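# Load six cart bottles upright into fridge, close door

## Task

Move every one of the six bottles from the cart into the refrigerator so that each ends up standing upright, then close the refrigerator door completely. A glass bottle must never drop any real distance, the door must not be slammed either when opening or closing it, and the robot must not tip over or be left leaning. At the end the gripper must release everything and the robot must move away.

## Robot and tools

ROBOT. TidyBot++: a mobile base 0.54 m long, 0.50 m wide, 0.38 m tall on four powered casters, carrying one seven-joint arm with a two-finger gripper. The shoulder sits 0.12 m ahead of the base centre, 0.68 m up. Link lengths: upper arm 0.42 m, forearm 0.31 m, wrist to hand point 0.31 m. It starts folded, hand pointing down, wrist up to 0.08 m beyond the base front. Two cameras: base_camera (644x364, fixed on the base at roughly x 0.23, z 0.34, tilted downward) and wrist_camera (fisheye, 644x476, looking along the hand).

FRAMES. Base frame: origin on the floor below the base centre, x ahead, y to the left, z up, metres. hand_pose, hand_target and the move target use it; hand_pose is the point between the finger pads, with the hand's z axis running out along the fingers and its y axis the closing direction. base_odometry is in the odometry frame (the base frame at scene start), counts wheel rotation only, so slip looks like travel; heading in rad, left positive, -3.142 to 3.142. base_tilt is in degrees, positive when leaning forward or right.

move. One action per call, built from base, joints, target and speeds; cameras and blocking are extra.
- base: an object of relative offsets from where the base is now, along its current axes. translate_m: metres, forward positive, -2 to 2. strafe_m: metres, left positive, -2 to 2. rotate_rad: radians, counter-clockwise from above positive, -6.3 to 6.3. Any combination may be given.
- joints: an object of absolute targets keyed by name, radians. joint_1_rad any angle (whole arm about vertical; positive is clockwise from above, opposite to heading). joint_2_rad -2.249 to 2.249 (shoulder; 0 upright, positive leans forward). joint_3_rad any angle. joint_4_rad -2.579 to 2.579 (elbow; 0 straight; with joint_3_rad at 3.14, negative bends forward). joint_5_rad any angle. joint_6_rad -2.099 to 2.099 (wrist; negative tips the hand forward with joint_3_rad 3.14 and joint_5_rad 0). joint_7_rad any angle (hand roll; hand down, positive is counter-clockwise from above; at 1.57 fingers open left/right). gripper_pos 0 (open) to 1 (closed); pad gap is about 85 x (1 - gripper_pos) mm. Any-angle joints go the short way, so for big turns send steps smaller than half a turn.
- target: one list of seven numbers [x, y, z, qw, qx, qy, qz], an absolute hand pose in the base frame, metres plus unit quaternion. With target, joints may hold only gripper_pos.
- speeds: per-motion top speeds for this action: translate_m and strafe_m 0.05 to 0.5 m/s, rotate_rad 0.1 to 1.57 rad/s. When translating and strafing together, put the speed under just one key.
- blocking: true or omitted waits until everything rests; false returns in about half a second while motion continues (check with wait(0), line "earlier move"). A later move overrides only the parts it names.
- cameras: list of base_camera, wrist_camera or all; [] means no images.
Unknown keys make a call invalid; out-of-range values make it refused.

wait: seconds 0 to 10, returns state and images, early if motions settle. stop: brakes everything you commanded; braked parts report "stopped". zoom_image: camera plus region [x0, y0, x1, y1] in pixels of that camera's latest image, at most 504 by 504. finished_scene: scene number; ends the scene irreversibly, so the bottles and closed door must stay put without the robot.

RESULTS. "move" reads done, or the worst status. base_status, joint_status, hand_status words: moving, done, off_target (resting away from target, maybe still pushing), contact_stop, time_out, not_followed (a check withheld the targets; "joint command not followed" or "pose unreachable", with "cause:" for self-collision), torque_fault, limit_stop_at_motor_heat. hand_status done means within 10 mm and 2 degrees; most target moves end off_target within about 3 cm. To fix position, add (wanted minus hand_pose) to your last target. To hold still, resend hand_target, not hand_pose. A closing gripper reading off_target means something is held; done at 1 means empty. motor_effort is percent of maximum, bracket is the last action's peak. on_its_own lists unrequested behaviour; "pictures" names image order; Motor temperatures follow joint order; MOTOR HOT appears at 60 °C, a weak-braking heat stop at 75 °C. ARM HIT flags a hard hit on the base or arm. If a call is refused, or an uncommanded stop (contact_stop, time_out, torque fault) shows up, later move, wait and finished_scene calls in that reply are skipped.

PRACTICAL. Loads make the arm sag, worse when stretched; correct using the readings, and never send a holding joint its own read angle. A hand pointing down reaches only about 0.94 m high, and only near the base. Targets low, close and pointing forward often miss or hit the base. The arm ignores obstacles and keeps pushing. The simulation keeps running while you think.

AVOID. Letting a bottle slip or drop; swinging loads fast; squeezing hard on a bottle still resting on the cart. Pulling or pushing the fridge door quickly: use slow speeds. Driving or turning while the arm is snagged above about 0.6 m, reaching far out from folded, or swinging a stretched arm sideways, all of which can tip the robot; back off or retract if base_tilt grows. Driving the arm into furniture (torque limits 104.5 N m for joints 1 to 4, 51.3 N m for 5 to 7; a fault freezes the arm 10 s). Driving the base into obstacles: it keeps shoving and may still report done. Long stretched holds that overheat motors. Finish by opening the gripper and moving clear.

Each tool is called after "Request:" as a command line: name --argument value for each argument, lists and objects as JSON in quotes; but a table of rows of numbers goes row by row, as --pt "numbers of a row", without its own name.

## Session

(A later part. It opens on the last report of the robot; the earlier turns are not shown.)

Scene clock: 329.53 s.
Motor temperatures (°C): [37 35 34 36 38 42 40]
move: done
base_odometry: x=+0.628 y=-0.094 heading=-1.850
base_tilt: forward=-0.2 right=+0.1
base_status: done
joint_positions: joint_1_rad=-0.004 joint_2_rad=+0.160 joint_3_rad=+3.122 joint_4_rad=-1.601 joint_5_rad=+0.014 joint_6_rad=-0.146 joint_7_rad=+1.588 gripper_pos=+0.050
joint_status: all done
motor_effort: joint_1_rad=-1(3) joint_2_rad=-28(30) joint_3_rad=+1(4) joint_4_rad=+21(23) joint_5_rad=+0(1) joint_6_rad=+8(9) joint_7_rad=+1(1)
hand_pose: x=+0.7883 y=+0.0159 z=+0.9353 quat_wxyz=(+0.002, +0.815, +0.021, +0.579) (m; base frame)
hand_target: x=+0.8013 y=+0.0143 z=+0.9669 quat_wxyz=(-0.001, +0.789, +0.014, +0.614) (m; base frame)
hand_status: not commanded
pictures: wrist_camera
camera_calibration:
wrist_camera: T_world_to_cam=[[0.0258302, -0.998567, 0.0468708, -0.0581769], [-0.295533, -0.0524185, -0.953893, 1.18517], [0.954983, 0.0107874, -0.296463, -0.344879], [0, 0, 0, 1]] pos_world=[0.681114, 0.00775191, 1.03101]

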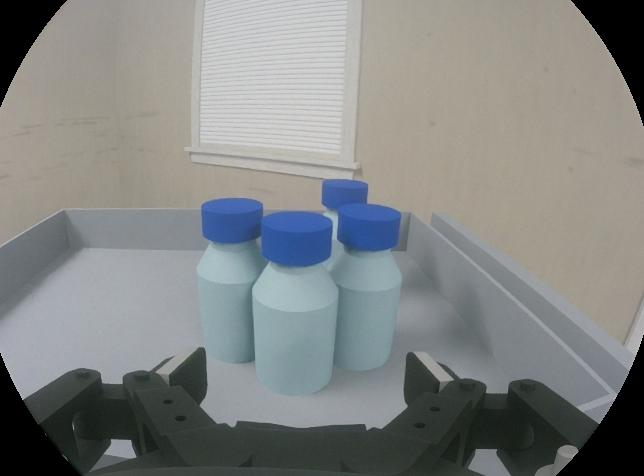

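Request:
move --base '{"translate_m":0.1,"strafe_m":0.007}' --joints '{"gripper_pos":0.22}' --speeds '{"translate_m":0.12}' --cameras '["wrist_camera"]'

Scene clock: 335.00 s.
Motor temperatures (°C): [37 35 34 36 38 42 40]
move: done
base_odometry: x=+0.608 y=-0.192 heading=-1.850
base_tilt: forward=-0.1 right=+0.1
base_status: done
joint_positions: joint_1_rad=-0.004 joint_2_rad=+0.163 joint_3_rad=+3.122 joint_4_rad=-1.597 joint_5_rad=+0.014 joint_6_rad=-0.146 joint_7_rad=+1.588 gripper_pos=+0.220
joint_status: all done
motor_effort: joint_1_rad=-1(2) joint_2_rad=-28(31) joint_3_rad=+1(1) joint_4_rad=+22(23) joint_5_rad=+0(1) joint_6_rad=+8(10) joint_7_rad=+1(1)
hand_pose: x=+0.7897 y=+0.0159 z=+0.9354 quat_wxyz=(+0.002, +0.815, +0.021, +0.579) (m; base frame)
hand_target: x=+0.8013 y=+0.0143 z=+0.9669 quat_wxyz=(-0.001, +0.789, +0.014, +0.614) (m; base frame)
hand_status: not commanded
pictures: wrist_camera
camera_calibration:
wrist_camera: T_world_to_cam=[[0.0257882, -0.998571, 0.0468118, -0.0581206], [-0.294885, -0.0523424, -0.954098, 1.18542], [0.955185, 0.0108003, -0.295814, -0.346919], [0, 0, 0, 1]] pos_world=[0.682433, 0.00775701, 1.0311]

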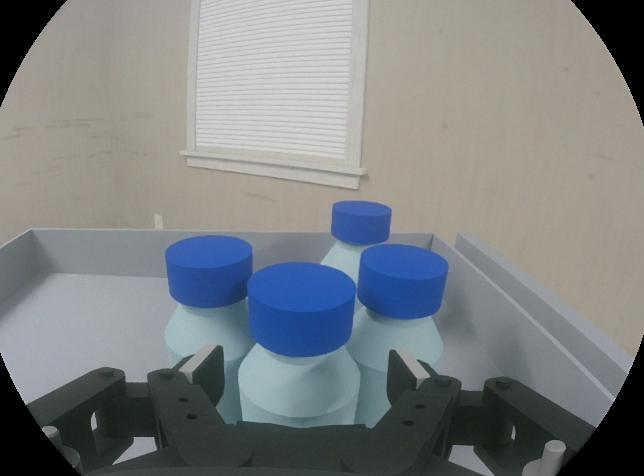

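Request:
move --base '{"translate_m":0.043}' --speeds '{"translate_m":0.08}' --cameras '["wrist_camera"]'

Scene clock: 339.30 s.
Motor temperatures (°C): [37 35 34 36 38 42 40]
move: done
base_odometry: x=+0.596 y=-0.234 heading=-1.850
base_tilt: forward=-0.2 right=+0.1
base_status: done
joint_positions: joint_1_rad=-0.004 joint_2_rad=+0.165 joint_3_rad=+3.122 joint_4_rad=-1.596 joint_5_rad=+0.014 joint_6_rad=-0.146 joint_7_rad=+1.588 gripper_pos=+0.220
joint_status: not commanded
motor_effort: joint_1_rad=-1(1) joint_2_rad=-28(31) joint_3_rad=+1(1) joint_4_rad=+22(22) joint_5_rad=+1(1) joint_6_rad=+9(9) joint_7_rad=+1(1)
hand_pose: x=+0.7903 y=+0.0159 z=+0.9348 quat_wxyz=(+0.002, +0.815, +0.021, +0.579) (m; base frame)
hand_target: x=+0.8013 y=+0.0143 z=+0.9669 quat_wxyz=(-0.001, +0.789, +0.014, +0.614) (m; base frame)
hand_status: not commanded
pictures: wrist_camera
camera_calibration:
wrist_camera: T_world_to_cam=[[0.0258206, -0.998572, 0.0467747, -0.0580949], [-0.295583, -0.0523244, -0.953883, 1.18538], [0.954968, 0.010804, -0.296511, -0.346876], [0, 0, 0, 1]] pos_world=[0.683134, 0.00776011, 1.03058]

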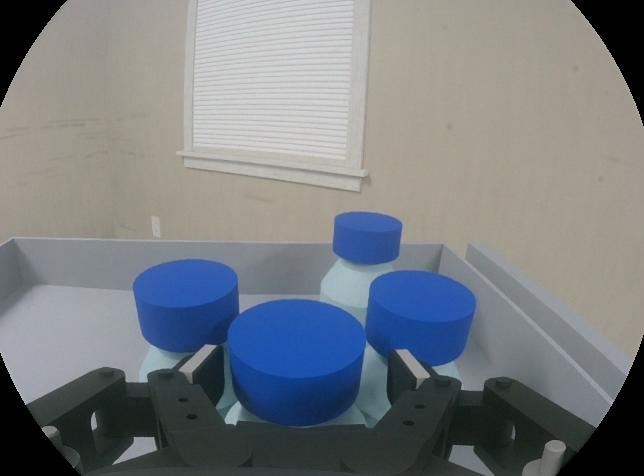

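Request:
move --joints '{"gripper_pos":0.6}' --cameras '["wrist_camera"]'

Request:
move --joints '{"joint_1_rad":0,"joint_2_rad":0.034,"joint_4_rad":-1.2,"joint_6_rad":-0.71}' --cameras '["wrist_camera"]'

Scene clock: 346.60 s.
Motor temperatures (°C): [37 35 34 36 38 42 40]
move: off_target
base_odometry: x=+0.596 y=-0.234 heading=-1.850
base_tilt: forward=-0.1 right=+0.0
base_status: not commanded
joint_positions: joint_1_rad=-0.005 joint_2_rad=+0.165 joint_3_rad=+3.121 joint_4_rad=-1.595 joint_5_rad=+0.014 joint_6_rad=-0.145 joint_7_rad=+1.588 gripper_pos=+0.446
joint_status: gripper_pos off_target (ended at +0.446, target +0.600)
motor_effort: joint_1_rad=+0(4) joint_2_rad=-29(30) joint_3_rad=+2(4) joint_4_rad=+23(24) joint_5_rad=+0(1) joint_6_rad=+9(10) joint_7_rad=+1(1)
hand_pose: x=+0.7906 y=+0.0168 z=+0.9358 quat_wxyz=(+0.001, +0.814, +0.022, +0.580) (m; base frame)
hand_target: x=+0.8013 y=+0.0143 z=+0.9669 quat_wxyz=(-0.001, +0.789, +0.014, +0.614) (m; base frame)
hand_status: not commanded
pictures: wrist_camera
camera_calibration:
wrist_camera: T_world_to_cam=[[0.0269791, -0.998545, 0.0466911, -0.0581578], [-0.293408, -0.052561, -0.954541, 1.18538], [0.955606, 0.0120531, -0.294399, -0.349405], [0, 0, 0, 1]] pos_world=[0.683263, 0.00844302, 1.03135]

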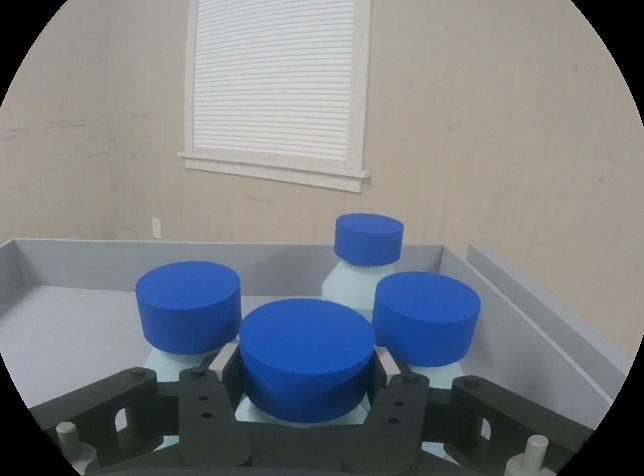

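Scene clock: 348.47 s.
Motor temperatures (°C): [37 35 34 36 38 42 40]
move: off_target
base_odometry: x=+0.596 y=-0.233 heading=-1.850
base_tilt: forward=-0.2 right=+0.1
base_status: not commanded
joint_positions: joint_1_rad=-0.005 joint_2_rad=+0.052 joint_3_rad=+3.121 joint_4_rad=-1.242 joint_5_rad=+0.014 joint_6_rad=-0.643 joint_7_rad=+1.588 gripper_pos=+0.446
joint_status: joint_4_rad off_target (ended at -1.242, target -1.200); the others done
motor_effort: joint_1_rad=+0(2) joint_2_rad=-28(36) joint_3_rad=+1(2) joint_4_rad=+25(28) joint_5_rad=+1(1) joint_6_rad=+10(13) joint_7_rad=+0(1)
hand_pose: x=+0.7334 y=+0.0139 z=+1.0768 quat_wxyz=(+0.004, +0.824, +0.020, +0.567) (m; base frame)
hand_target: x=+0.7195 y=+0.0100 z=+1.0928 quat_wxyz=(+0.003, +0.826, +0.011, +0.564) (m; base frame)
hand_status: not commanded
pictures: wrist_camera
camera_calibration:
wrist_camera: T_world_to_cam=[[0.0218213, -0.998576, 0.0486858, -0.0644293], [-0.324175, -0.0531335, -0.944504, 1.31473], [0.945745, 0.00482761, -0.324873, -0.213072], [0, 0, 0, 1]] pos_world=[0.62912, 0.00654723, 1.17568]

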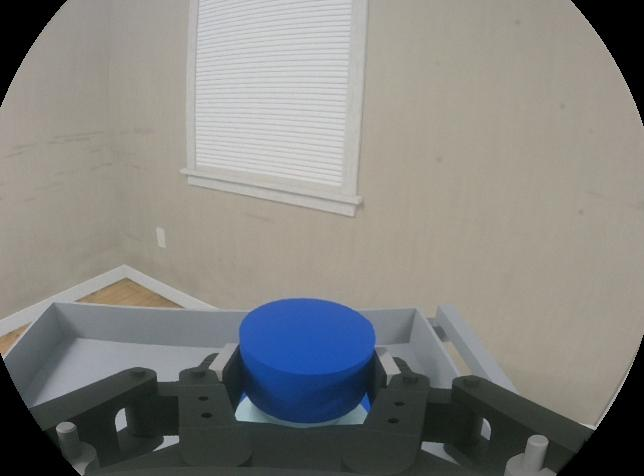

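Request:
move --base '{"translate_m":-0.182,"strafe_m":-0.1}' --joints '{"joint_2_rad":-0.16,"joint_4_rad":-1.29,"joint_6_rad":-0.78}' --cameras '[]'

Request:
move --base '{"rotate_rad":2.674}' --speeds '{"rotate_rad":1.2}' --cameras '[]'

Request:
move --base '{"translate_m":0.33}' --joints '{"joint_1_rad":-0.19,"joint_2_rad":0.37,"joint_4_rad":-0.62,"joint_6_rad":-0.89}' --speeds '{"translate_m":0.35}' --cameras '["wrist_camera"]'

Scene clock: 355.43 s.
Motor temperatures (°C): [37 35 34 36 38 42 40]
move: done
base_odometry: x=+0.550 y=-0.031 heading=-1.850
base_tilt: forward=-0.2 right=+0.1
base_status: done
joint_positions: joint_1_rad=-0.005 joint_2_rad=-0.157 joint_3_rad=+3.121 joint_4_rad=-1.304 joint_5_rad=+0.014 joint_6_rad=-0.719 joint_7_rad=+1.588 gripper_pos=+0.446
joint_status: all done
motor_effort: joint_1_rad=+0(2) joint_2_rad=-19(33) joint_3_rad=+1(3) joint_4_rad=+24(26) joint_5_rad=+0(1) joint_6_rad=+11(12) joint_7_rad=+1(1)
hand_pose: x=+0.6371 y=+0.0128 z=+1.1362 quat_wxyz=(+0.006, +0.803, +0.020, +0.596) (m; base frame)
hand_target: x=+0.6295 y=+0.0094 z=+1.1277 quat_wxyz=(+0.005, +0.816, +0.011, +0.578) (m; base frame)
hand_status: not commanded
pictures: none
No camera images: "cameras" was empty.

Scene clock: 358.70 s.
Motor temperatures (°C): [37 35 34 36 38 42 40]
move: done
base_odometry: x=+0.550 y=-0.031 heading=+0.824
base_tilt: forward=-0.2 right=+0.1
base_status: done
joint_positions: joint_1_rad=-0.003 joint_2_rad=-0.150 joint_3_rad=+3.121 joint_4_rad=-1.304 joint_5_rad=+0.014 joint_6_rad=-0.719 joint_7_rad=+1.588 gripper_pos=+0.446
joint_status: not commanded
motor_effort: joint_1_rad=-1(3) joint_2_rad=-19(22) joint_3_rad=+1(4) joint_4_rad=+24(25) joint_5_rad=+0(2) joint_6_rad=+11(12) joint_7_rad=+1(2)
hand_pose: x=+0.6403 y=+0.0120 z=+1.1325 quat_wxyz=(+0.007, +0.805, +0.019, +0.593) (m; base frame)
hand_target: x=+0.6295 y=+0.0094 z=+1.1277 quat_wxyz=(+0.005, +0.816, +0.011, +0.578) (m; base frame)
hand_status: not commanded
pictures: none
No camera images: "cameras" was empty.

Scene clock: 360.90 s.
Motor temperatures (°C): [37 35 34 36 38 42 40]
move: off_target
base_odometry: x=+0.774 y=+0.212 heading=+0.825
base_tilt: forward=-0.1 right=+0.1
base_status: done
joint_positions: joint_1_rad=-0.176 joint_2_rad=+0.393 joint_3_rad=+3.121 joint_4_rad=-0.667 joint_5_rad=+0.014 joint_6_rad=-0.826 joint_7_rad=+1.588 gripper_pos=+0.446
joint_status: joint_4_rad off_target (ended at -0.667, target -0.620); the others done
motor_effort: joint_1_rad=-1(2) joint_2_rad=-40(47) joint_3_rad=+0(2) joint_4_rad=+23(26) joint_5_rad=+0(1) joint_6_rad=+12(13) joint_7_rad=+1(1)
hand_pose: x=+0.8372 y=+0.1362 z=+1.1278 quat_wxyz=(-0.048, +0.805, +0.084, +0.585) (m; base frame)
hand_target: x=+0.8161 y=+0.1414 z=+1.1520 quat_wxyz=(-0.055, +0.803, +0.083, +0.587) (m; base frame)
hand_status: not commanded
pictures: wrist_camera
camera_calibration:
wrist_camera: T_world_to_cam=[[0.185269, -0.981855, 0.0404397, -0.0768345], [-0.265084, -0.0895615, -0.960057, 1.37611], [0.946259, 0.167149, -0.276868, -0.371876], [0, 0, 0, 1]] pos_world=[0.730911, 0.109965, 1.22129]

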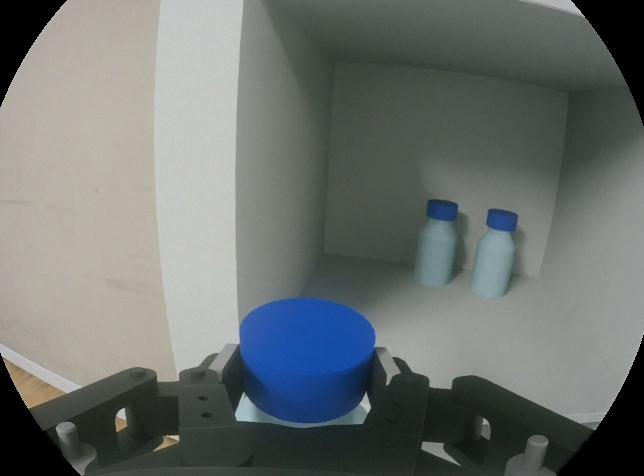

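Request:
move --base '{"translate_m":0.466}' --speeds '{"translate_m":0.25}' --cameras '["wrist_camera"]'

Request:
move --joints '{"joint_2_rad":0.40,"joint_4_rad":-0.70,"joint_6_rad":-0.72}' --cameras '["wrist_camera"]'

Scene clock: 370.00 s.
Motor temperatures (°C): [37 35 34 37 38 42 40]
move: done
base_odometry: x=+1.090 y=+0.554 heading=+0.826
base_tilt: forward=-0.1 right=+0.1
base_status: done
joint_positions: joint_1_rad=-0.178 joint_2_rad=+0.394 joint_3_rad=+3.121 joint_4_rad=-0.664 joint_5_rad=+0.014 joint_6_rad=-0.830 joint_7_rad=+1.588 gripper_pos=+0.446
joint_status: not commanded
motor_effort: joint_1_rad=+0(1) joint_2_rad=-39(44) joint_3_rad=+1(2) joint_4_rad=+24(24) joint_5_rad=+0(1) joint_6_rad=+11(12) joint_7_rad=+1(1)
hand_pose: x=+0.8369 y=+0.1380 z=+1.1274 quat_wxyz=(-0.049, +0.806, +0.085, +0.584) (m; base frame)
hand_target: x=+0.8161 y=+0.1414 z=+1.1520 quat_wxyz=(-0.055, +0.803, +0.083, +0.587) (m; base frame)
hand_status: not commanded
pictures: wrist_camera
camera_calibration:
wrist_camera: T_world_to_cam=[[0.187716, -0.981392, 0.0404065, -0.0771364], [-0.267084, -0.0905879, -0.959406, 1.37684], [0.945214, 0.169304, -0.279119, -0.368878], [0, 0, 0, 1]] pos_world=[0.730878, 0.111476, 1.2211]

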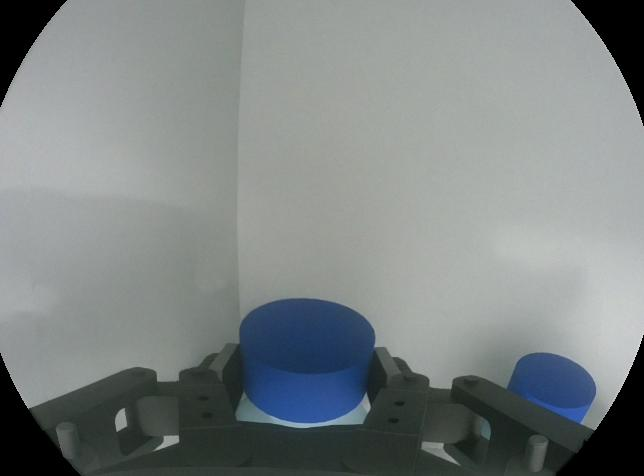

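Scene clock: 370.97 s.
Motor temperatures (°C): [37 35 34 37 38 42 40]
move: done
base_odometry: x=+1.090 y=+0.554 heading=+0.826
base_tilt: forward=-0.2 right=+0.1
base_status: not commanded
joint_positions: joint_1_rad=-0.178 joint_2_rad=+0.413 joint_3_rad=+3.121 joint_4_rad=-0.714 joint_5_rad=+0.014 joint_6_rad=-0.776 joint_7_rad=+1.588 gripper_pos=+0.446
joint_status: all done
motor_effort: joint_1_rad=+0(1) joint_2_rad=-42(43) joint_3_rad=+0(1) joint_4_rad=+24(25) joint_5_rad=+0(1) joint_6_rad=+11(12) joint_7_rad=+0(1)
hand_pose: x=+0.8522 y=+0.1412 z=+1.1007 quat_wxyz=(-0.048, +0.810, +0.086, +0.578) (m; base frame)
hand_target: x=+0.8494 y=+0.1489 z=+1.1353 quat_wxyz=(-0.058, +0.785, +0.082, +0.611) (m; base frame)
hand_status: not commanded
pictures: wrist_camera
camera_calibration:
wrist_camera: T_world_to_cam=[[0.188942, -0.981152, 0.0405165, -0.077012], [-0.280907, -0.0935382, -0.955166, 1.36319], [0.940953, 0.16909, -0.293286, -0.372119], [0, 0, 0, 1]] pos_world=[0.747628, 0.114872, 1.19606]

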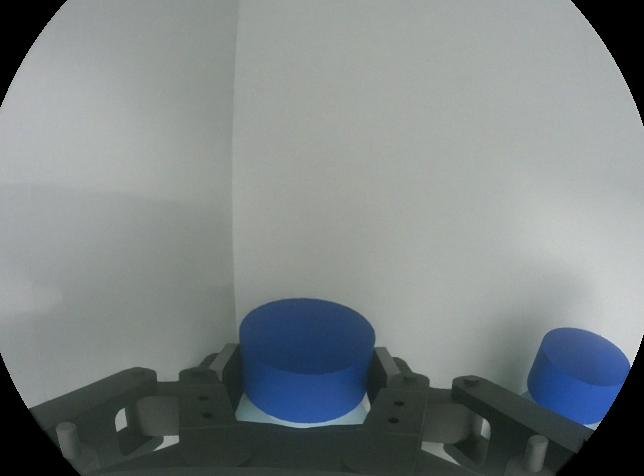

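Request:
move --joints '{"joint_2_rad":0.42,"joint_4_rad":-0.73,"joint_6_rad":-0.685}' --cameras '[]'

Request:
move --joints '{"joint_2_rad":0.43,"joint_4_rad":-0.745,"joint_6_rad":-0.675}' --cameras '[]'

Request:
move --joints '{"joint_2_rad":0.437,"joint_4_rad":-0.757,"joint_6_rad":-0.667}' --cameras '["wrist_camera"]'

Scene clock: 378.47 s.
Motor temperatures (°C): [37 35 34 36 38 42 40]
move: done
base_odometry: x=+1.090 y=+0.554 heading=+0.826
base_tilt: forward=-0.1 right=+0.0
base_status: not commanded
joint_positions: joint_1_rad=-0.178 joint_2_rad=+0.421 joint_3_rad=+3.121 joint_4_rad=-0.741 joint_5_rad=+0.014 joint_6_rad=-0.756 joint_7_rad=+1.588 gripper_pos=+0.446
joint_status: all done
motor_effort: joint_1_rad=+0(1) joint_2_rad=-40(43) joint_3_rad=+0(1) joint_4_rad=+23(25) joint_5_rad=+0(1) joint_6_rad=+9(11) joint_7_rad=+0(1)
hand_pose: x=+0.8582 y=+0.1424 z=+1.0852 quat_wxyz=(-0.048, +0.814, +0.087, +0.572) (m; base frame)
hand_target: x=+0.8624 y=+0.1517 z=+1.1133 quat_wxyz=(-0.058, +0.790, +0.082, +0.605) (m; base frame)
hand_status: not commanded
pictures: none
No camera images: "cameras" was empty.

Scene clock: 379.00 s.
Motor temperatures (°C): [37 35 34 36 38 42 40]
move: done
base_odometry: x=+1.090 y=+0.554 heading=+0.826
base_tilt: forward=-0.1 right=+0.0
base_status: not commanded
joint_positions: joint_1_rad=-0.178 joint_2_rad=+0.421 joint_3_rad=+3.121 joint_4_rad=-0.745 joint_5_rad=+0.014 joint_6_rad=-0.747 joint_7_rad=+1.588 gripper_pos=+0.446
joint_status: all done
motor_effort: joint_1_rad=-1(1) joint_2_rad=-38(40) joint_3_rad=+0(1) joint_4_rad=+22(23) joint_5_rad=+0(1) joint_6_rad=+9(11) joint_7_rad=+1(1)
hand_pose: x=+0.8593 y=+0.1427 z=+1.0849 quat_wxyz=(-0.048, +0.813, +0.087, +0.574) (m; base frame)
hand_target: x=+0.8680 y=+0.1529 z=+1.0998 quat_wxyz=(-0.057, +0.794, +0.083, +0.599) (m; base frame)
hand_status: not commanded
pictures: none
No camera images: "cameras" was empty.

Scene clock: 379.53 s.
Motor temperatures (°C): [37 35 34 36 38 42 40]
move: done
base_odometry: x=+1.090 y=+0.554 heading=+0.826
base_tilt: forward=-0.2 right=+0.0
base_status: not commanded
joint_positions: joint_1_rad=-0.178 joint_2_rad=+0.421 joint_3_rad=+3.121 joint_4_rad=-0.751 joint_5_rad=+0.014 joint_6_rad=-0.737 joint_7_rad=+1.588 gripper_pos=+0.446
joint_status: all done
motor_effort: joint_1_rad=-1(1) joint_2_rad=-37(39) joint_3_rad=+0(0) joint_4_rad=+21(22) joint_5_rad=-1(1) joint_6_rad=+8(10) joint_7_rad=+0(1)
hand_pose: x=+0.8605 y=+0.1430 z=+1.0846 quat_wxyz=(-0.048, +0.811, +0.087, +0.576) (m; base frame)
hand_target: x=+0.8719 y=+0.1538 z=+1.0898 quat_wxyz=(-0.057, +0.798, +0.083, +0.595) (m; base frame)
hand_status: not commanded
pictures: wrist_camera
camera_calibration:
wrist_camera: T_world_to_cam=[[0.18965, -0.981011, 0.0406192, -0.0769004], [-0.286286, -0.0948227, -0.953441, 1.35326], [0.939188, 0.169192, -0.298833, -0.377443], [0, 0, 0, 1]] pos_world=[0.756493, 0.11674, 1.18059]

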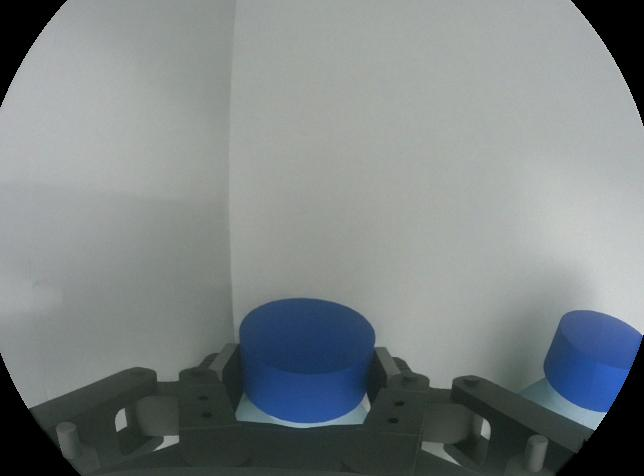

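Request:
move --joints '{"gripper_pos":0.18}' --cameras '["wrist_camera"]'

Request:
move --base '{"translate_m":-0.3,"strafe_m":-0.05}' --speeds '{"translate_m":0.25}' --cameras '["wrist_camera"]'

Request:
move --base '{"translate_m":-0.48,"strafe_m":0.04}' --joints '{"joint_1_rad":0,"joint_2_rad":-0.08,"joint_4_rad":-1.845,"joint_6_rad":-0.08,"gripper_pos":0.05}' --cameras '["wrist_camera"]'

Request:
move --base '{"rotate_rad":-2.4}' --speeds '{"rotate_rad":1.4}' --cameras '["wrist_camera"]'

Scene clock: 387.23 s.
Motor temperatures (°C): [37 35 34 36 38 42 40]
move: done
base_odometry: x=+1.090 y=+0.554 heading=+0.826
base_tilt: forward=-0.1 right=+0.1
base_status: not commanded
joint_positions: joint_1_rad=-0.178 joint_2_rad=+0.422 joint_3_rad=+3.121 joint_4_rad=-0.752 joint_5_rad=+0.014 joint_6_rad=-0.734 joint_7_rad=+1.588 gripper_pos=+0.180
joint_status: all done
motor_effort: joint_1_rad=+0(1) joint_2_rad=-37(39) joint_3_rad=+0(1) joint_4_rad=+21(22) joint_5_rad=+0(1) joint_6_rad=+7(9) joint_7_rad=+1(1)
hand_pose: x=+0.8611 y=+0.1431 z=+1.0844 quat_wxyz=(-0.048, +0.811, +0.087, +0.576) (m; base frame)
hand_target: x=+0.8719 y=+0.1538 z=+1.0898 quat_wxyz=(-0.057, +0.798, +0.083, +0.595) (m; base frame)
hand_status: not commanded
pictures: wrist_camera
camera_calibration:
wrist_camera: T_world_to_cam=[[0.189649, -0.981012, 0.0406127, -0.0768589], [-0.285152, -0.0946116, -0.953801, 1.35265], [0.939533, 0.169306, -0.29768, -0.3796], [0, 0, 0, 1]] pos_world=[0.756933, 0.116845, 1.18028]

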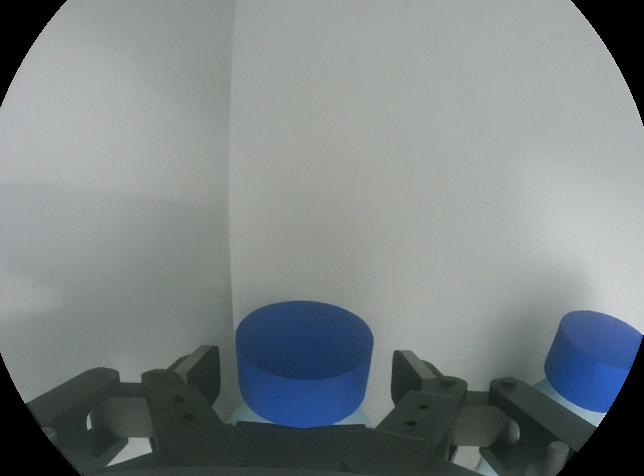

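Scene clock: 389.27 s.
Motor temperatures (°C): [37 35 34 36 38 42 40]
move: done
base_odometry: x=+0.923 y=+0.299 heading=+0.826
base_tilt: forward=-0.2 right=+0.0
base_status: done
joint_positions: joint_1_rad=-0.181 joint_2_rad=+0.428 joint_3_rad=+3.121 joint_4_rad=-0.752 joint_5_rad=+0.014 joint_6_rad=-0.733 joint_7_rad=+1.588 gripper_pos=+0.180
joint_status: not commanded
motor_effort: joint_1_rad=-1(2) joint_2_rad=-37(43) joint_3_rad=+1(2) joint_4_rad=+21(22) joint_5_rad=+0(1) joint_6_rad=+8(9) joint_7_rad=+1(1)
hand_pose: x=+0.8632 y=+0.1460 z=+1.0796 quat_wxyz=(-0.049, +0.813, +0.088, +0.574) (m; base frame)
hand_target: x=+0.8719 y=+0.1538 z=+1.0898 quat_wxyz=(-0.057, +0.798, +0.083, +0.595) (m; base frame)
hand_status: not commanded
pictures: wrist_camera
camera_calibration:
wrist_camera: T_world_to_cam=[[0.1931, -0.980341, 0.0405364, -0.0772104], [-0.290512, -0.0965866, -0.951984, 1.35182], [0.937185, 0.172051, -0.303452, -0.375632], [0, 0, 0, 1]] pos_world=[0.759667, 0.119503, 1.17606]

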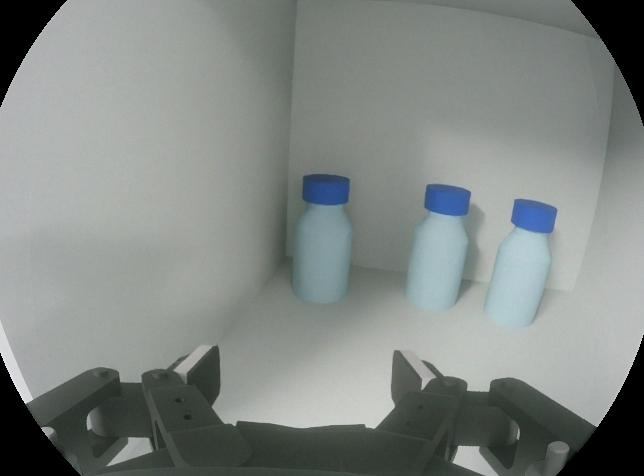

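Scene clock: 391.87 s.
Motor temperatures (°C): [37 35 34 36 38 42 40]
move: done
base_odometry: x=+0.569 y=-0.027 heading=+0.826
base_tilt: forward=-0.2 right=+0.0
base_status: done
joint_positions: joint_1_rad=-0.016 joint_2_rad=-0.062 joint_3_rad=+3.121 joint_4_rad=-1.836 joint_5_rad=+0.014 joint_6_rad=-0.153 joint_7_rad=+1.588 gripper_pos=+0.050
joint_status: all done
motor_effort: joint_1_rad=+0(3) joint_2_rad=-20(42) joint_3_rad=+0(2) joint_4_rad=+21(23) joint_5_rad=+0(1) joint_6_rad=+7(9) joint_7_rad=+1(1)
hand_pose: x=+0.6919 y=+0.0222 z=+0.9302 quat_wxyz=(+0.000, +0.820, +0.028, +0.571) (m; base frame)
hand_target: x=+0.6931 y=+0.0137 z=+0.9562 quat_wxyz=(+0.001, +0.797, +0.016, +0.604) (m; base frame)
hand_status: not commanded
pictures: wrist_camera
camera_calibration:
wrist_camera: T_world_to_cam=[[0.0397868, -0.997891, 0.0512854, -0.0629341], [-0.313054, -0.0611908, -0.947762, 1.15883], [0.948902, 0.0216533, -0.314828, -0.233351], [0, 0, 0, 1]] pos_world=[0.586708, 0.0131613, 1.02806]

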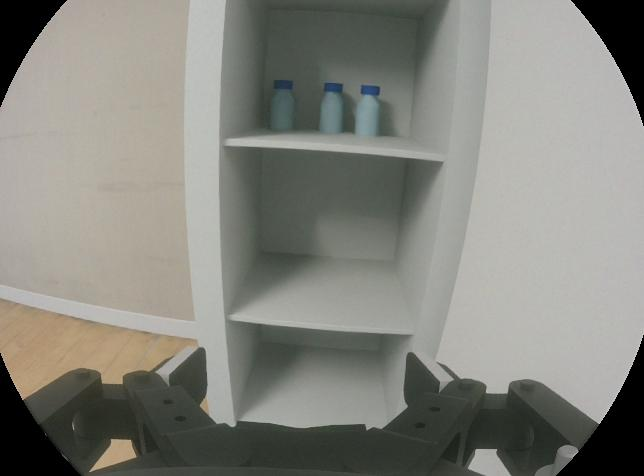

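Scene clock: 394.77 s.
Motor temperatures (°C): [37 35 34 36 38 42 40]
move: done
base_odometry: x=+0.569 y=-0.027 heading=-1.574
base_tilt: forward=-0.2 right=+0.1
base_status: done
joint_positions: joint_1_rad=-0.004 joint_2_rad=-0.063 joint_3_rad=+3.121 joint_4_rad=-1.836 joint_5_rad=+0.014 joint_6_rad=-0.149 joint_7_rad=+1.588 gripper_pos=+0.050
joint_status: not commanded
motor_effort: joint_1_rad=-1(3) joint_2_rad=-20(22) joint_3_rad=+1(3) joint_4_rad=+21(22) joint_5_rad=+0(1) joint_6_rad=+8(9) joint_7_rad=+0(1)
hand_pose: x=+0.6924 y=+0.0152 z=+0.9315 quat_wxyz=(+0.003, +0.819, +0.023, +0.573) (m; base frame)
hand_target: x=+0.6931 y=+0.0137 z=+0.9562 quat_wxyz=(+0.001, +0.797, +0.016, +0.604) (m; base frame)
hand_status: not commanded
pictures: wrist_camera
camera_calibration:
wrist_camera: T_world_to_cam=[[0.0273453, -0.998309, 0.0513062, -0.0614336], [-0.310049, -0.0572645, -0.948994, 1.1588], [0.950327, 0.0100431, -0.311091, -0.237497], [0, 0, 0, 1]] pos_world=[0.586664, 0.00741341, 1.02896]

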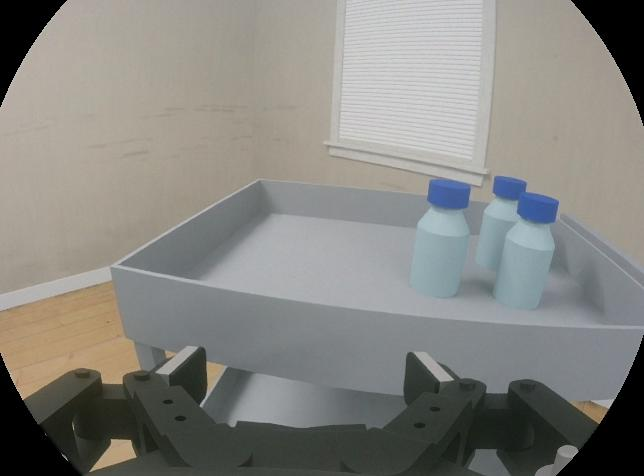

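Request:
move --base '{"translate_m":0.13,"strafe_m":-0.154}' --speeds '{"translate_m":0.3}' --joints '{"joint_2_rad":0.17,"joint_4_rad":-1.57,"joint_6_rad":-0.08}' --cameras '["wrist_camera"]'

Scene clock: 404.53 s.
Motor temperatures (°C): [37 35 34 36 38 42 40]
move: done
base_odometry: x=+0.414 y=-0.156 heading=-1.574
base_tilt: forward=-0.1 right=+0.0
base_status: done
joint_positions: joint_1_rad=+0.001 joint_2_rad=+0.169 joint_3_rad=+3.121 joint_4_rad=-1.597 joint_5_rad=+0.014 joint_6_rad=-0.146 joint_7_rad=+1.588 gripper_pos=+0.050
joint_status: all done
motor_effort: joint_1_rad=-1(3) joint_2_rad=-29(32) joint_3_rad=+1(4) joint_4_rad=+21(22) joint_5_rad=+0(1) joint_6_rad=+8(9) joint_7_rad=+1(1)
hand_pose: x=+0.7911 y=+0.0132 z=+0.9309 quat_wxyz=(+0.003, +0.817, +0.019, +0.576) (m; base frame)
hand_target: x=+0.8013 y=+0.0143 z=+0.9668 quat_wxyz=(-0.001, +0.789, +0.014, +0.614) (m; base frame)
hand_status: not commanded
pictures: wrist_camera
camera_calibration:
wrist_camera: T_world_to_cam=[[0.0220771, -0.998675, 0.046476, -0.0574563], [-0.3018, -0.0509759, -0.952007, 1.18488], [0.953115, 0.00699103, -0.302526, -0.341696], [0, 0, 0, 1]] pos_world=[0.684541, 0.00540882, 1.02731]

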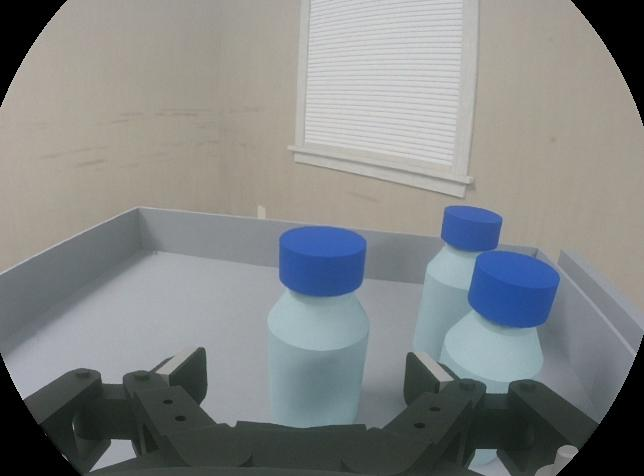

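Request:
move --base '{"translate_m":0.093,"strafe_m":-0.01}' --joints '{"gripper_pos":0.2}' --speeds '{"translate_m":0.12}' --cameras '["wrist_camera"]'

Request:
move --joints '{"gripper_pos":0.6}' --cameras '["wrist_camera"]'

Request:
move --joints '{"joint_1_rad":0,"joint_2_rad":0.034,"joint_4_rad":-1.2,"joint_6_rad":-0.71}' --cameras '["wrist_camera"]'

Scene clock: 415.70 s.
Motor temperatures (°C): [37 35 34 36 38 42 40]
move: done
base_odometry: x=+0.403 y=-0.249 heading=-1.574
base_tilt: forward=-0.2 right=+0.1
base_status: done
joint_positions: joint_1_rad=+0.001 joint_2_rad=+0.169 joint_3_rad=+3.121 joint_4_rad=-1.597 joint_5_rad=+0.014 joint_6_rad=-0.146 joint_7_rad=+1.588 gripper_pos=+0.200
joint_status: all done
motor_effort: joint_1_rad=+0(1) joint_2_rad=-28(32) joint_3_rad=+0(2) joint_4_rad=+21(22) joint_5_rad=+1(1) joint_6_rad=+8(9) joint_7_rad=+1(1)
hand_pose: x=+0.7911 y=+0.0132 z=+0.9320 quat_wxyz=(+0.003, +0.816, +0.019, +0.577) (m; base frame)
hand_target: x=+0.8013 y=+0.0143 z=+0.9668 quat_wxyz=(-0.001, +0.789, +0.014, +0.614) (m; base frame)
hand_status: not commanded
pictures: wrist_camera
camera_calibration:
wrist_camera: T_world_to_cam=[[0.0219884, -0.998676, 0.0464987, -0.057458], [-0.300036, -0.0509578, -0.952566, 1.18508], [0.953675, 0.00699417, -0.300759, -0.343363], [0, 0, 0, 1]] pos_world=[0.684287, 0.00540886, 1.02827]

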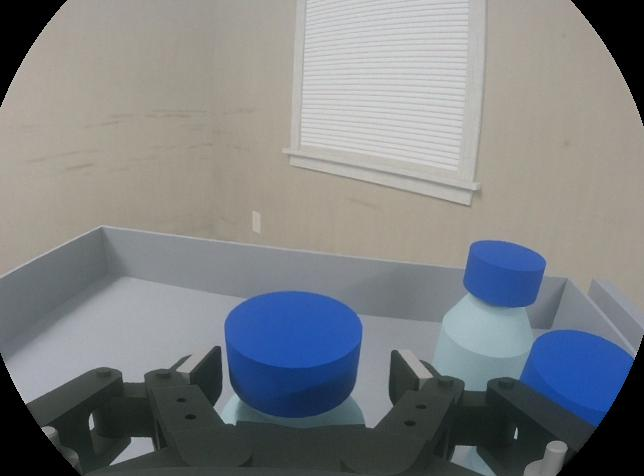

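Scene clock: 416.47 s.
Motor temperatures (°C): [37 35 34 36 38 42 40]
move: off_target
base_odometry: x=+0.403 y=-0.249 heading=-1.574
base_tilt: forward=-0.1 right=+0.1
base_status: not commanded
joint_positions: joint_1_rad=+0.001 joint_2_rad=+0.169 joint_3_rad=+3.121 joint_4_rad=-1.595 joint_5_rad=+0.014 joint_6_rad=-0.145 joint_7_rad=+1.588 gripper_pos=+0.453
joint_status: gripper_pos off_target (ended at +0.453, target +0.600)
motor_effort: joint_1_rad=-1(2) joint_2_rad=-29(30) joint_3_rad=+0(3) joint_4_rad=+22(23) joint_5_rad=+1(2) joint_6_rad=+8(9) joint_7_rad=+0(1)
hand_pose: x=+0.7914 y=+0.0132 z=+0.9333 quat_wxyz=(+0.003, +0.816, +0.019, +0.578) (m; base frame)
hand_target: x=+0.8013 y=+0.0143 z=+0.9668 quat_wxyz=(-0.001, +0.789, +0.014, +0.614) (m; base frame)
hand_status: not commanded
pictures: wrist_camera
camera_calibration:
wrist_camera: T_world_to_cam=[[0.0219584, -0.998677, 0.0465011, -0.057436], [-0.297473, -0.0509322, -0.953371, 1.18512], [0.954478, 0.00710165, -0.298198, -0.346364], [0, 0, 0, 1]] pos_world=[0.684399, 0.00546056, 1.02924]

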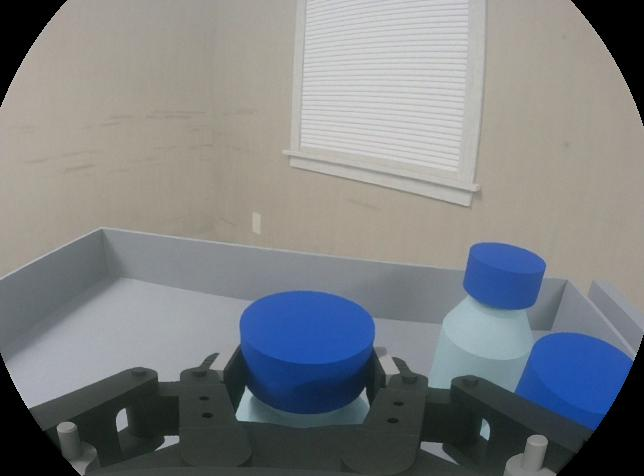

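Scene clock: 418.30 s.
Motor temperatures (°C): [37 35 34 36 38 42 40]
move: off_target
base_odometry: x=+0.403 y=-0.249 heading=-1.574
base_tilt: forward=-0.1 right=+0.1
base_status: not commanded
joint_positions: joint_1_rad=+0.001 joint_2_rad=+0.052 joint_3_rad=+3.121 joint_4_rad=-1.242 joint_5_rad=+0.014 joint_6_rad=-0.643 joint_7_rad=+1.588 gripper_pos=+0.453
joint_status: joint_4_rad off_target (ended at -1.242, target -1.200); the others done
motor_effort: joint_1_rad=+0(2) joint_2_rad=-28(36) joint_3_rad=+0(1) joint_4_rad=+25(27) joint_5_rad=+0(1) joint_6_rad=+9(13) joint_7_rad=+1(1)
hand_pose: x=+0.7336 y=+0.0107 z=+1.0764 quat_wxyz=(+0.006, +0.824, +0.018, +0.566) (m; base frame)
hand_target: x=+0.7195 y=+0.0100 z=+1.0927 quat_wxyz=(+0.003, +0.826, +0.011, +0.564) (m; base frame)
hand_status: not commanded
pictures: wrist_camera
camera_calibration:
wrist_camera: T_world_to_cam=[[0.0166562, -0.998677, 0.0486453, -0.0637902], [-0.325093, -0.0514177, -0.944283, 1.3147], [0.945535, -0.0000860633, -0.32552, -0.212384], [0, 0, 0, 1]] pos_world=[0.629279, 0.00387479, 1.17542]

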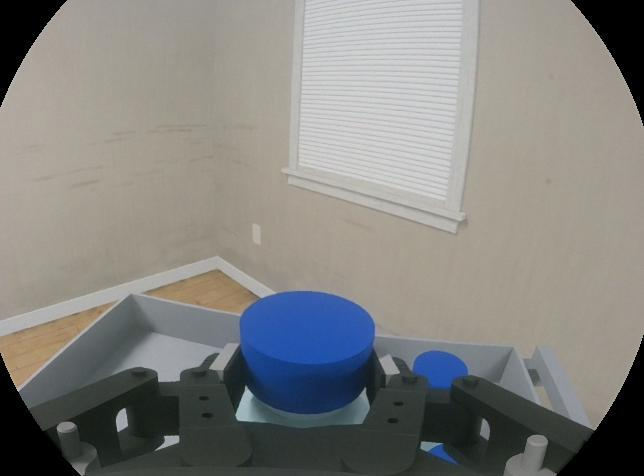

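Request:
move --base '{"translate_m":-0.222,"strafe_m":0.148}' --joints '{"joint_2_rad":-0.16,"joint_4_rad":-1.29,"joint_6_rad":-0.78}' --cameras '[]'

Request:
move --base '{"rotate_rad":2.398}' --speeds '{"rotate_rad":1.2}' --cameras '[]'

Request:
move --base '{"translate_m":0.33}' --joints '{"joint_1_rad":0.16,"joint_2_rad":0.37,"joint_4_rad":-0.62,"joint_6_rad":-0.89}' --speeds '{"translate_m":0.35}' --cameras '["wrist_camera"]'

Scene clock: 425.47 s.
Motor temperatures (°C): [37 35 34 36 38 42 40]
move: done
base_odometry: x=+0.553 y=-0.028 heading=-1.575
base_tilt: forward=-0.2 right=+0.1
base_status: done
joint_positions: joint_1_rad=+0.001 joint_2_rad=-0.158 joint_3_rad=+3.121 joint_4_rad=-1.304 joint_5_rad=+0.014 joint_6_rad=-0.719 joint_7_rad=+1.588 gripper_pos=+0.453
joint_status: all done
motor_effort: joint_1_rad=+0(3) joint_2_rad=-19(34) joint_3_rad=+1(4) joint_4_rad=+25(26) joint_5_rad=-1(1) joint_6_rad=+11(12) joint_7_rad=+1(1)
hand_pose: x=+0.6369 y=+0.0101 z=+1.1362 quat_wxyz=(+0.008, +0.803, +0.017, +0.595) (m; base frame)
hand_target: x=+0.6295 y=+0.0094 z=+1.1277 quat_wxyz=(+0.005, +0.816, +0.011, +0.578) (m; base frame)
hand_status: not commanded
pictures: none
No camera images: "cameras" was empty.

Scene clock: 428.50 s.
Motor temperatures (°C): [37 35 34 36 38 42 40]
move: done
base_odometry: x=+0.553 y=-0.028 heading=+0.823
base_tilt: forward=-0.2 right=+0.1
base_status: done
joint_positions: joint_1_rad=-0.001 joint_2_rad=-0.150 joint_3_rad=+3.120 joint_4_rad=-1.304 joint_5_rad=+0.014 joint_6_rad=-0.719 joint_7_rad=+1.588 gripper_pos=+0.453
joint_status: not commanded
motor_effort: joint_1_rad=-1(3) joint_2_rad=-19(22) joint_3_rad=+1(4) joint_4_rad=+24(25) joint_5_rad=+0(2) joint_6_rad=+11(12) joint_7_rad=+1(1)
hand_pose: x=+0.6403 y=+0.0112 z=+1.1323 quat_wxyz=(+0.007, +0.805, +0.018, +0.592) (m; base frame)
hand_target: x=+0.6295 y=+0.0094 z=+1.1277 quat_wxyz=(+0.005, +0.816, +0.011, +0.578) (m; base frame)
hand_status: not commanded
pictures: none
No camera images: "cameras" was empty.

Scene clock: 430.70 s.
Motor temperatures (°C): [37 35 34 37 38 42 40]
move: off_target
base_odometry: x=+0.777 y=+0.214 heading=+0.824
base_tilt: forward=-0.1 right=+0.1
base_status: done
joint_positions: joint_1_rad=+0.145 joint_2_rad=+0.393 joint_3_rad=+3.120 joint_4_rad=-0.667 joint_5_rad=+0.014 joint_6_rad=-0.827 joint_7_rad=+1.588 gripper_pos=+0.453
joint_status: joint_4_rad off_target (ended at -0.667, target -0.620); the others done
motor_effort: joint_1_rad=-1(2) joint_2_rad=-41(47) joint_3_rad=+1(2) joint_4_rad=+24(26) joint_5_rad=+0(1) joint_6_rad=+11(13) joint_7_rad=+0(1)
hand_pose: x=+0.8436 y=-0.0971 z=+1.1274 quat_wxyz=(+0.046, +0.808, -0.045, +0.585) (m; base frame)
hand_target: x=+0.8223 y=-0.1062 z=+1.1520 quat_wxyz=(+0.048, +0.805, -0.059, +0.588) (m; base frame)
hand_status: not commanded
pictures: wrist_camera
camera_calibration:
wrist_camera: T_world_to_cam=[[-0.133587, -0.990219, 0.0402697, -0.0387817], [-0.280515, -0.00119126, -0.959849, 1.37789], [0.950508, -0.13952, -0.277612, -0.3716], [0, 0, 0, 1]] pos_world=[0.734547, -0.0886066, 1.22097]

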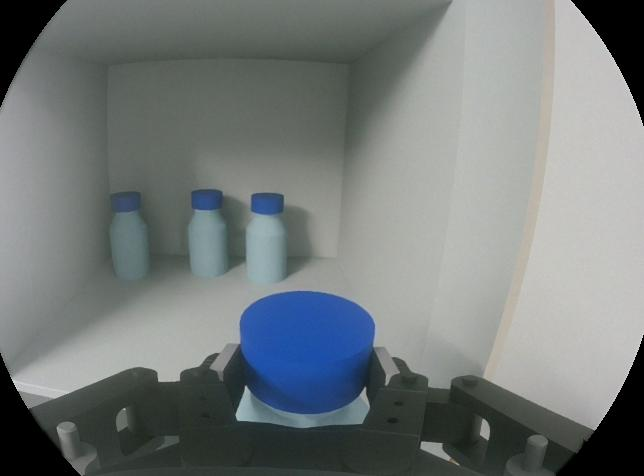

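Request:
move --base '{"translate_m":0.312}' --joints '{"joint_2_rad":0.40,"joint_4_rad":-0.70,"joint_6_rad":-0.72}' --speeds '{"translate_m":0.25}' --cameras '["wrist_camera"]'

Request:
move --joints '{"joint_2_rad":0.42,"joint_4_rad":-0.73,"joint_6_rad":-0.685}' --cameras '[]'

Request:
move --joints '{"joint_2_rad":0.43,"joint_4_rad":-0.745,"joint_6_rad":-0.675}' --cameras '[]'

Request:
move --joints '{"joint_2_rad":0.437,"joint_4_rad":-0.757,"joint_6_rad":-0.667}' --cameras '["wrist_camera"]'

Scene clock: 438.07 s.
Motor temperatures (°C): [37 35 34 37 38 42 40]
move: done
base_odometry: x=+0.989 y=+0.444 heading=+0.825
base_tilt: forward=-0.2 right=+0.0
base_status: done
joint_positions: joint_1_rad=+0.147 joint_2_rad=+0.424 joint_3_rad=+3.120 joint_4_rad=-0.718 joint_5_rad=+0.014 joint_6_rad=-0.773 joint_7_rad=+1.588 gripper_pos=+0.453
joint_status: all done
motor_effort: joint_1_rad=+0(2) joint_2_rad=-42(46) joint_3_rad=+1(1) joint_4_rad=+24(25) joint_5_rad=+0(1) joint_6_rad=+11(12) joint_7_rad=+0(1)
hand_pose: x=+0.8640 y=-0.1008 z=+1.0912 quat_wxyz=(+0.045, +0.816, -0.046, +0.574) (m; base frame)
hand_target: x=+0.8562 y=-0.1106 z=+1.1353 quat_wxyz=(+0.049, +0.787, -0.056, +0.612) (m; base frame)
hand_status: not commanded
pictures: wrist_camera
camera_calibration:
wrist_camera: T_world_to_cam=[[-0.133304, -0.990259, 0.0402144, -0.038448], [-0.307212, 0.00270934, -0.951637, 1.36331], [0.942258, -0.139211, -0.304581, -0.364943], [0, 0, 0, 1]] pos_world=[0.75757, -0.0925713, 1.18777]

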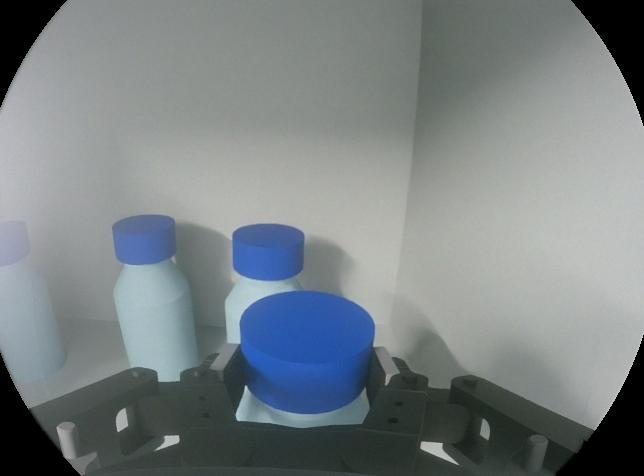

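Scene clock: 438.70 s.
Motor temperatures (°C): [37 35 34 37 38 42 40]
move: done
base_odometry: x=+0.989 y=+0.444 heading=+0.825
base_tilt: forward=-0.1 right=+0.0
base_status: not commanded
joint_positions: joint_1_rad=+0.147 joint_2_rad=+0.427 joint_3_rad=+3.120 joint_4_rad=-0.742 joint_5_rad=+0.014 joint_6_rad=-0.755 joint_7_rad=+1.588 gripper_pos=+0.453
joint_status: all done
motor_effort: joint_1_rad=+0(1) joint_2_rad=-41(43) joint_3_rad=+1(1) joint_4_rad=+23(25) joint_5_rad=+0(1) joint_6_rad=+10(12) joint_7_rad=+1(1)
hand_pose: x=+0.8675 y=-0.1012 z=+1.0801 quat_wxyz=(+0.045, +0.819, -0.046, +0.570) (m; base frame)
hand_target: x=+0.8694 y=-0.1124 z=+1.1133 quat_wxyz=(+0.049, +0.792, -0.056, +0.606) (m; base frame)
hand_status: not commanded
pictures: none
No camera images: "cameras" was empty.

Scene clock: 439.23 s.
Motor temperatures (°C): [37 35 34 37 38 42 40]
move: done
base_odometry: x=+0.989 y=+0.444 heading=+0.825
base_tilt: forward=-0.1 right=+0.0
base_status: not commanded
joint_positions: joint_1_rad=+0.147 joint_2_rad=+0.427 joint_3_rad=+3.120 joint_4_rad=-0.747 joint_5_rad=+0.014 joint_6_rad=-0.747 joint_7_rad=+1.588 gripper_pos=+0.453
joint_status: all done
motor_effort: joint_1_rad=+0(1) joint_2_rad=-40(40) joint_3_rad=+1(1) joint_4_rad=+22(23) joint_5_rad=+0(1) joint_6_rad=+9(10) joint_7_rad=+1(1)
hand_pose: x=+0.8686 y=-0.1013 z=+1.0796 quat_wxyz=(+0.045, +0.818, -0.046, +0.571) (m; base frame)
hand_target: x=+0.8750 y=-0.1132 z=+1.0998 quat_wxyz=(+0.048, +0.797, -0.057, +0.600) (m; base frame)
hand_status: not commanded
pictures: none
No camera images: "cameras" was empty.

Scene clock: 439.73 s.
Motor temperatures (°C): [37 35 34 37 38 42 40]
move: done
base_odometry: x=+0.989 y=+0.444 heading=+0.825
base_tilt: forward=-0.2 right=+0.1
base_status: not commanded
joint_positions: joint_1_rad=+0.147 joint_2_rad=+0.427 joint_3_rad=+3.120 joint_4_rad=-0.752 joint_5_rad=+0.014 joint_6_rad=-0.737 joint_7_rad=+1.588 gripper_pos=+0.453
joint_status: all done
motor_effort: joint_1_rad=-1(1) joint_2_rad=-38(40) joint_3_rad=+1(1) joint_4_rad=+22(23) joint_5_rad=+0(1) joint_6_rad=+8(10) joint_7_rad=+1(1)
hand_pose: x=+0.8697 y=-0.1014 z=+1.0792 quat_wxyz=(+0.045, +0.817, -0.046, +0.573) (m; base frame)
hand_target: x=+0.8790 y=-0.1137 z=+1.0898 quat_wxyz=(+0.048, +0.800, -0.057, +0.596) (m; base frame)
hand_status: not commanded
pictures: wrist_camera
camera_calibration:
wrist_camera: T_world_to_cam=[[-0.132785, -0.990322, 0.0403673, -0.0383787], [-0.308736, 0.00262591, -0.951144, 1.35452], [0.941833, -0.138761, -0.306097, -0.372046], [0, 0, 0, 1]] pos_world=[0.763499, -0.0931894, 1.17601]

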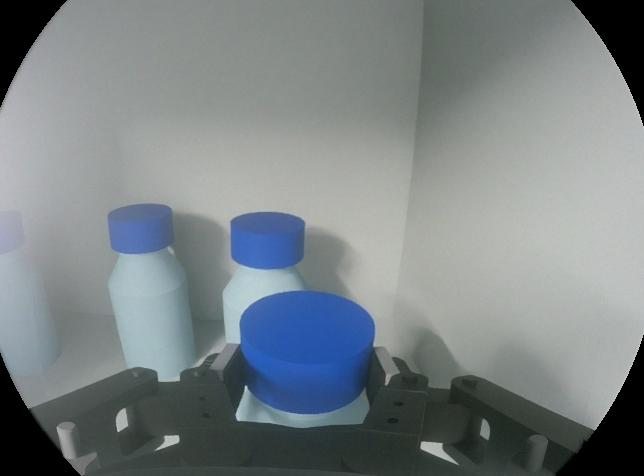

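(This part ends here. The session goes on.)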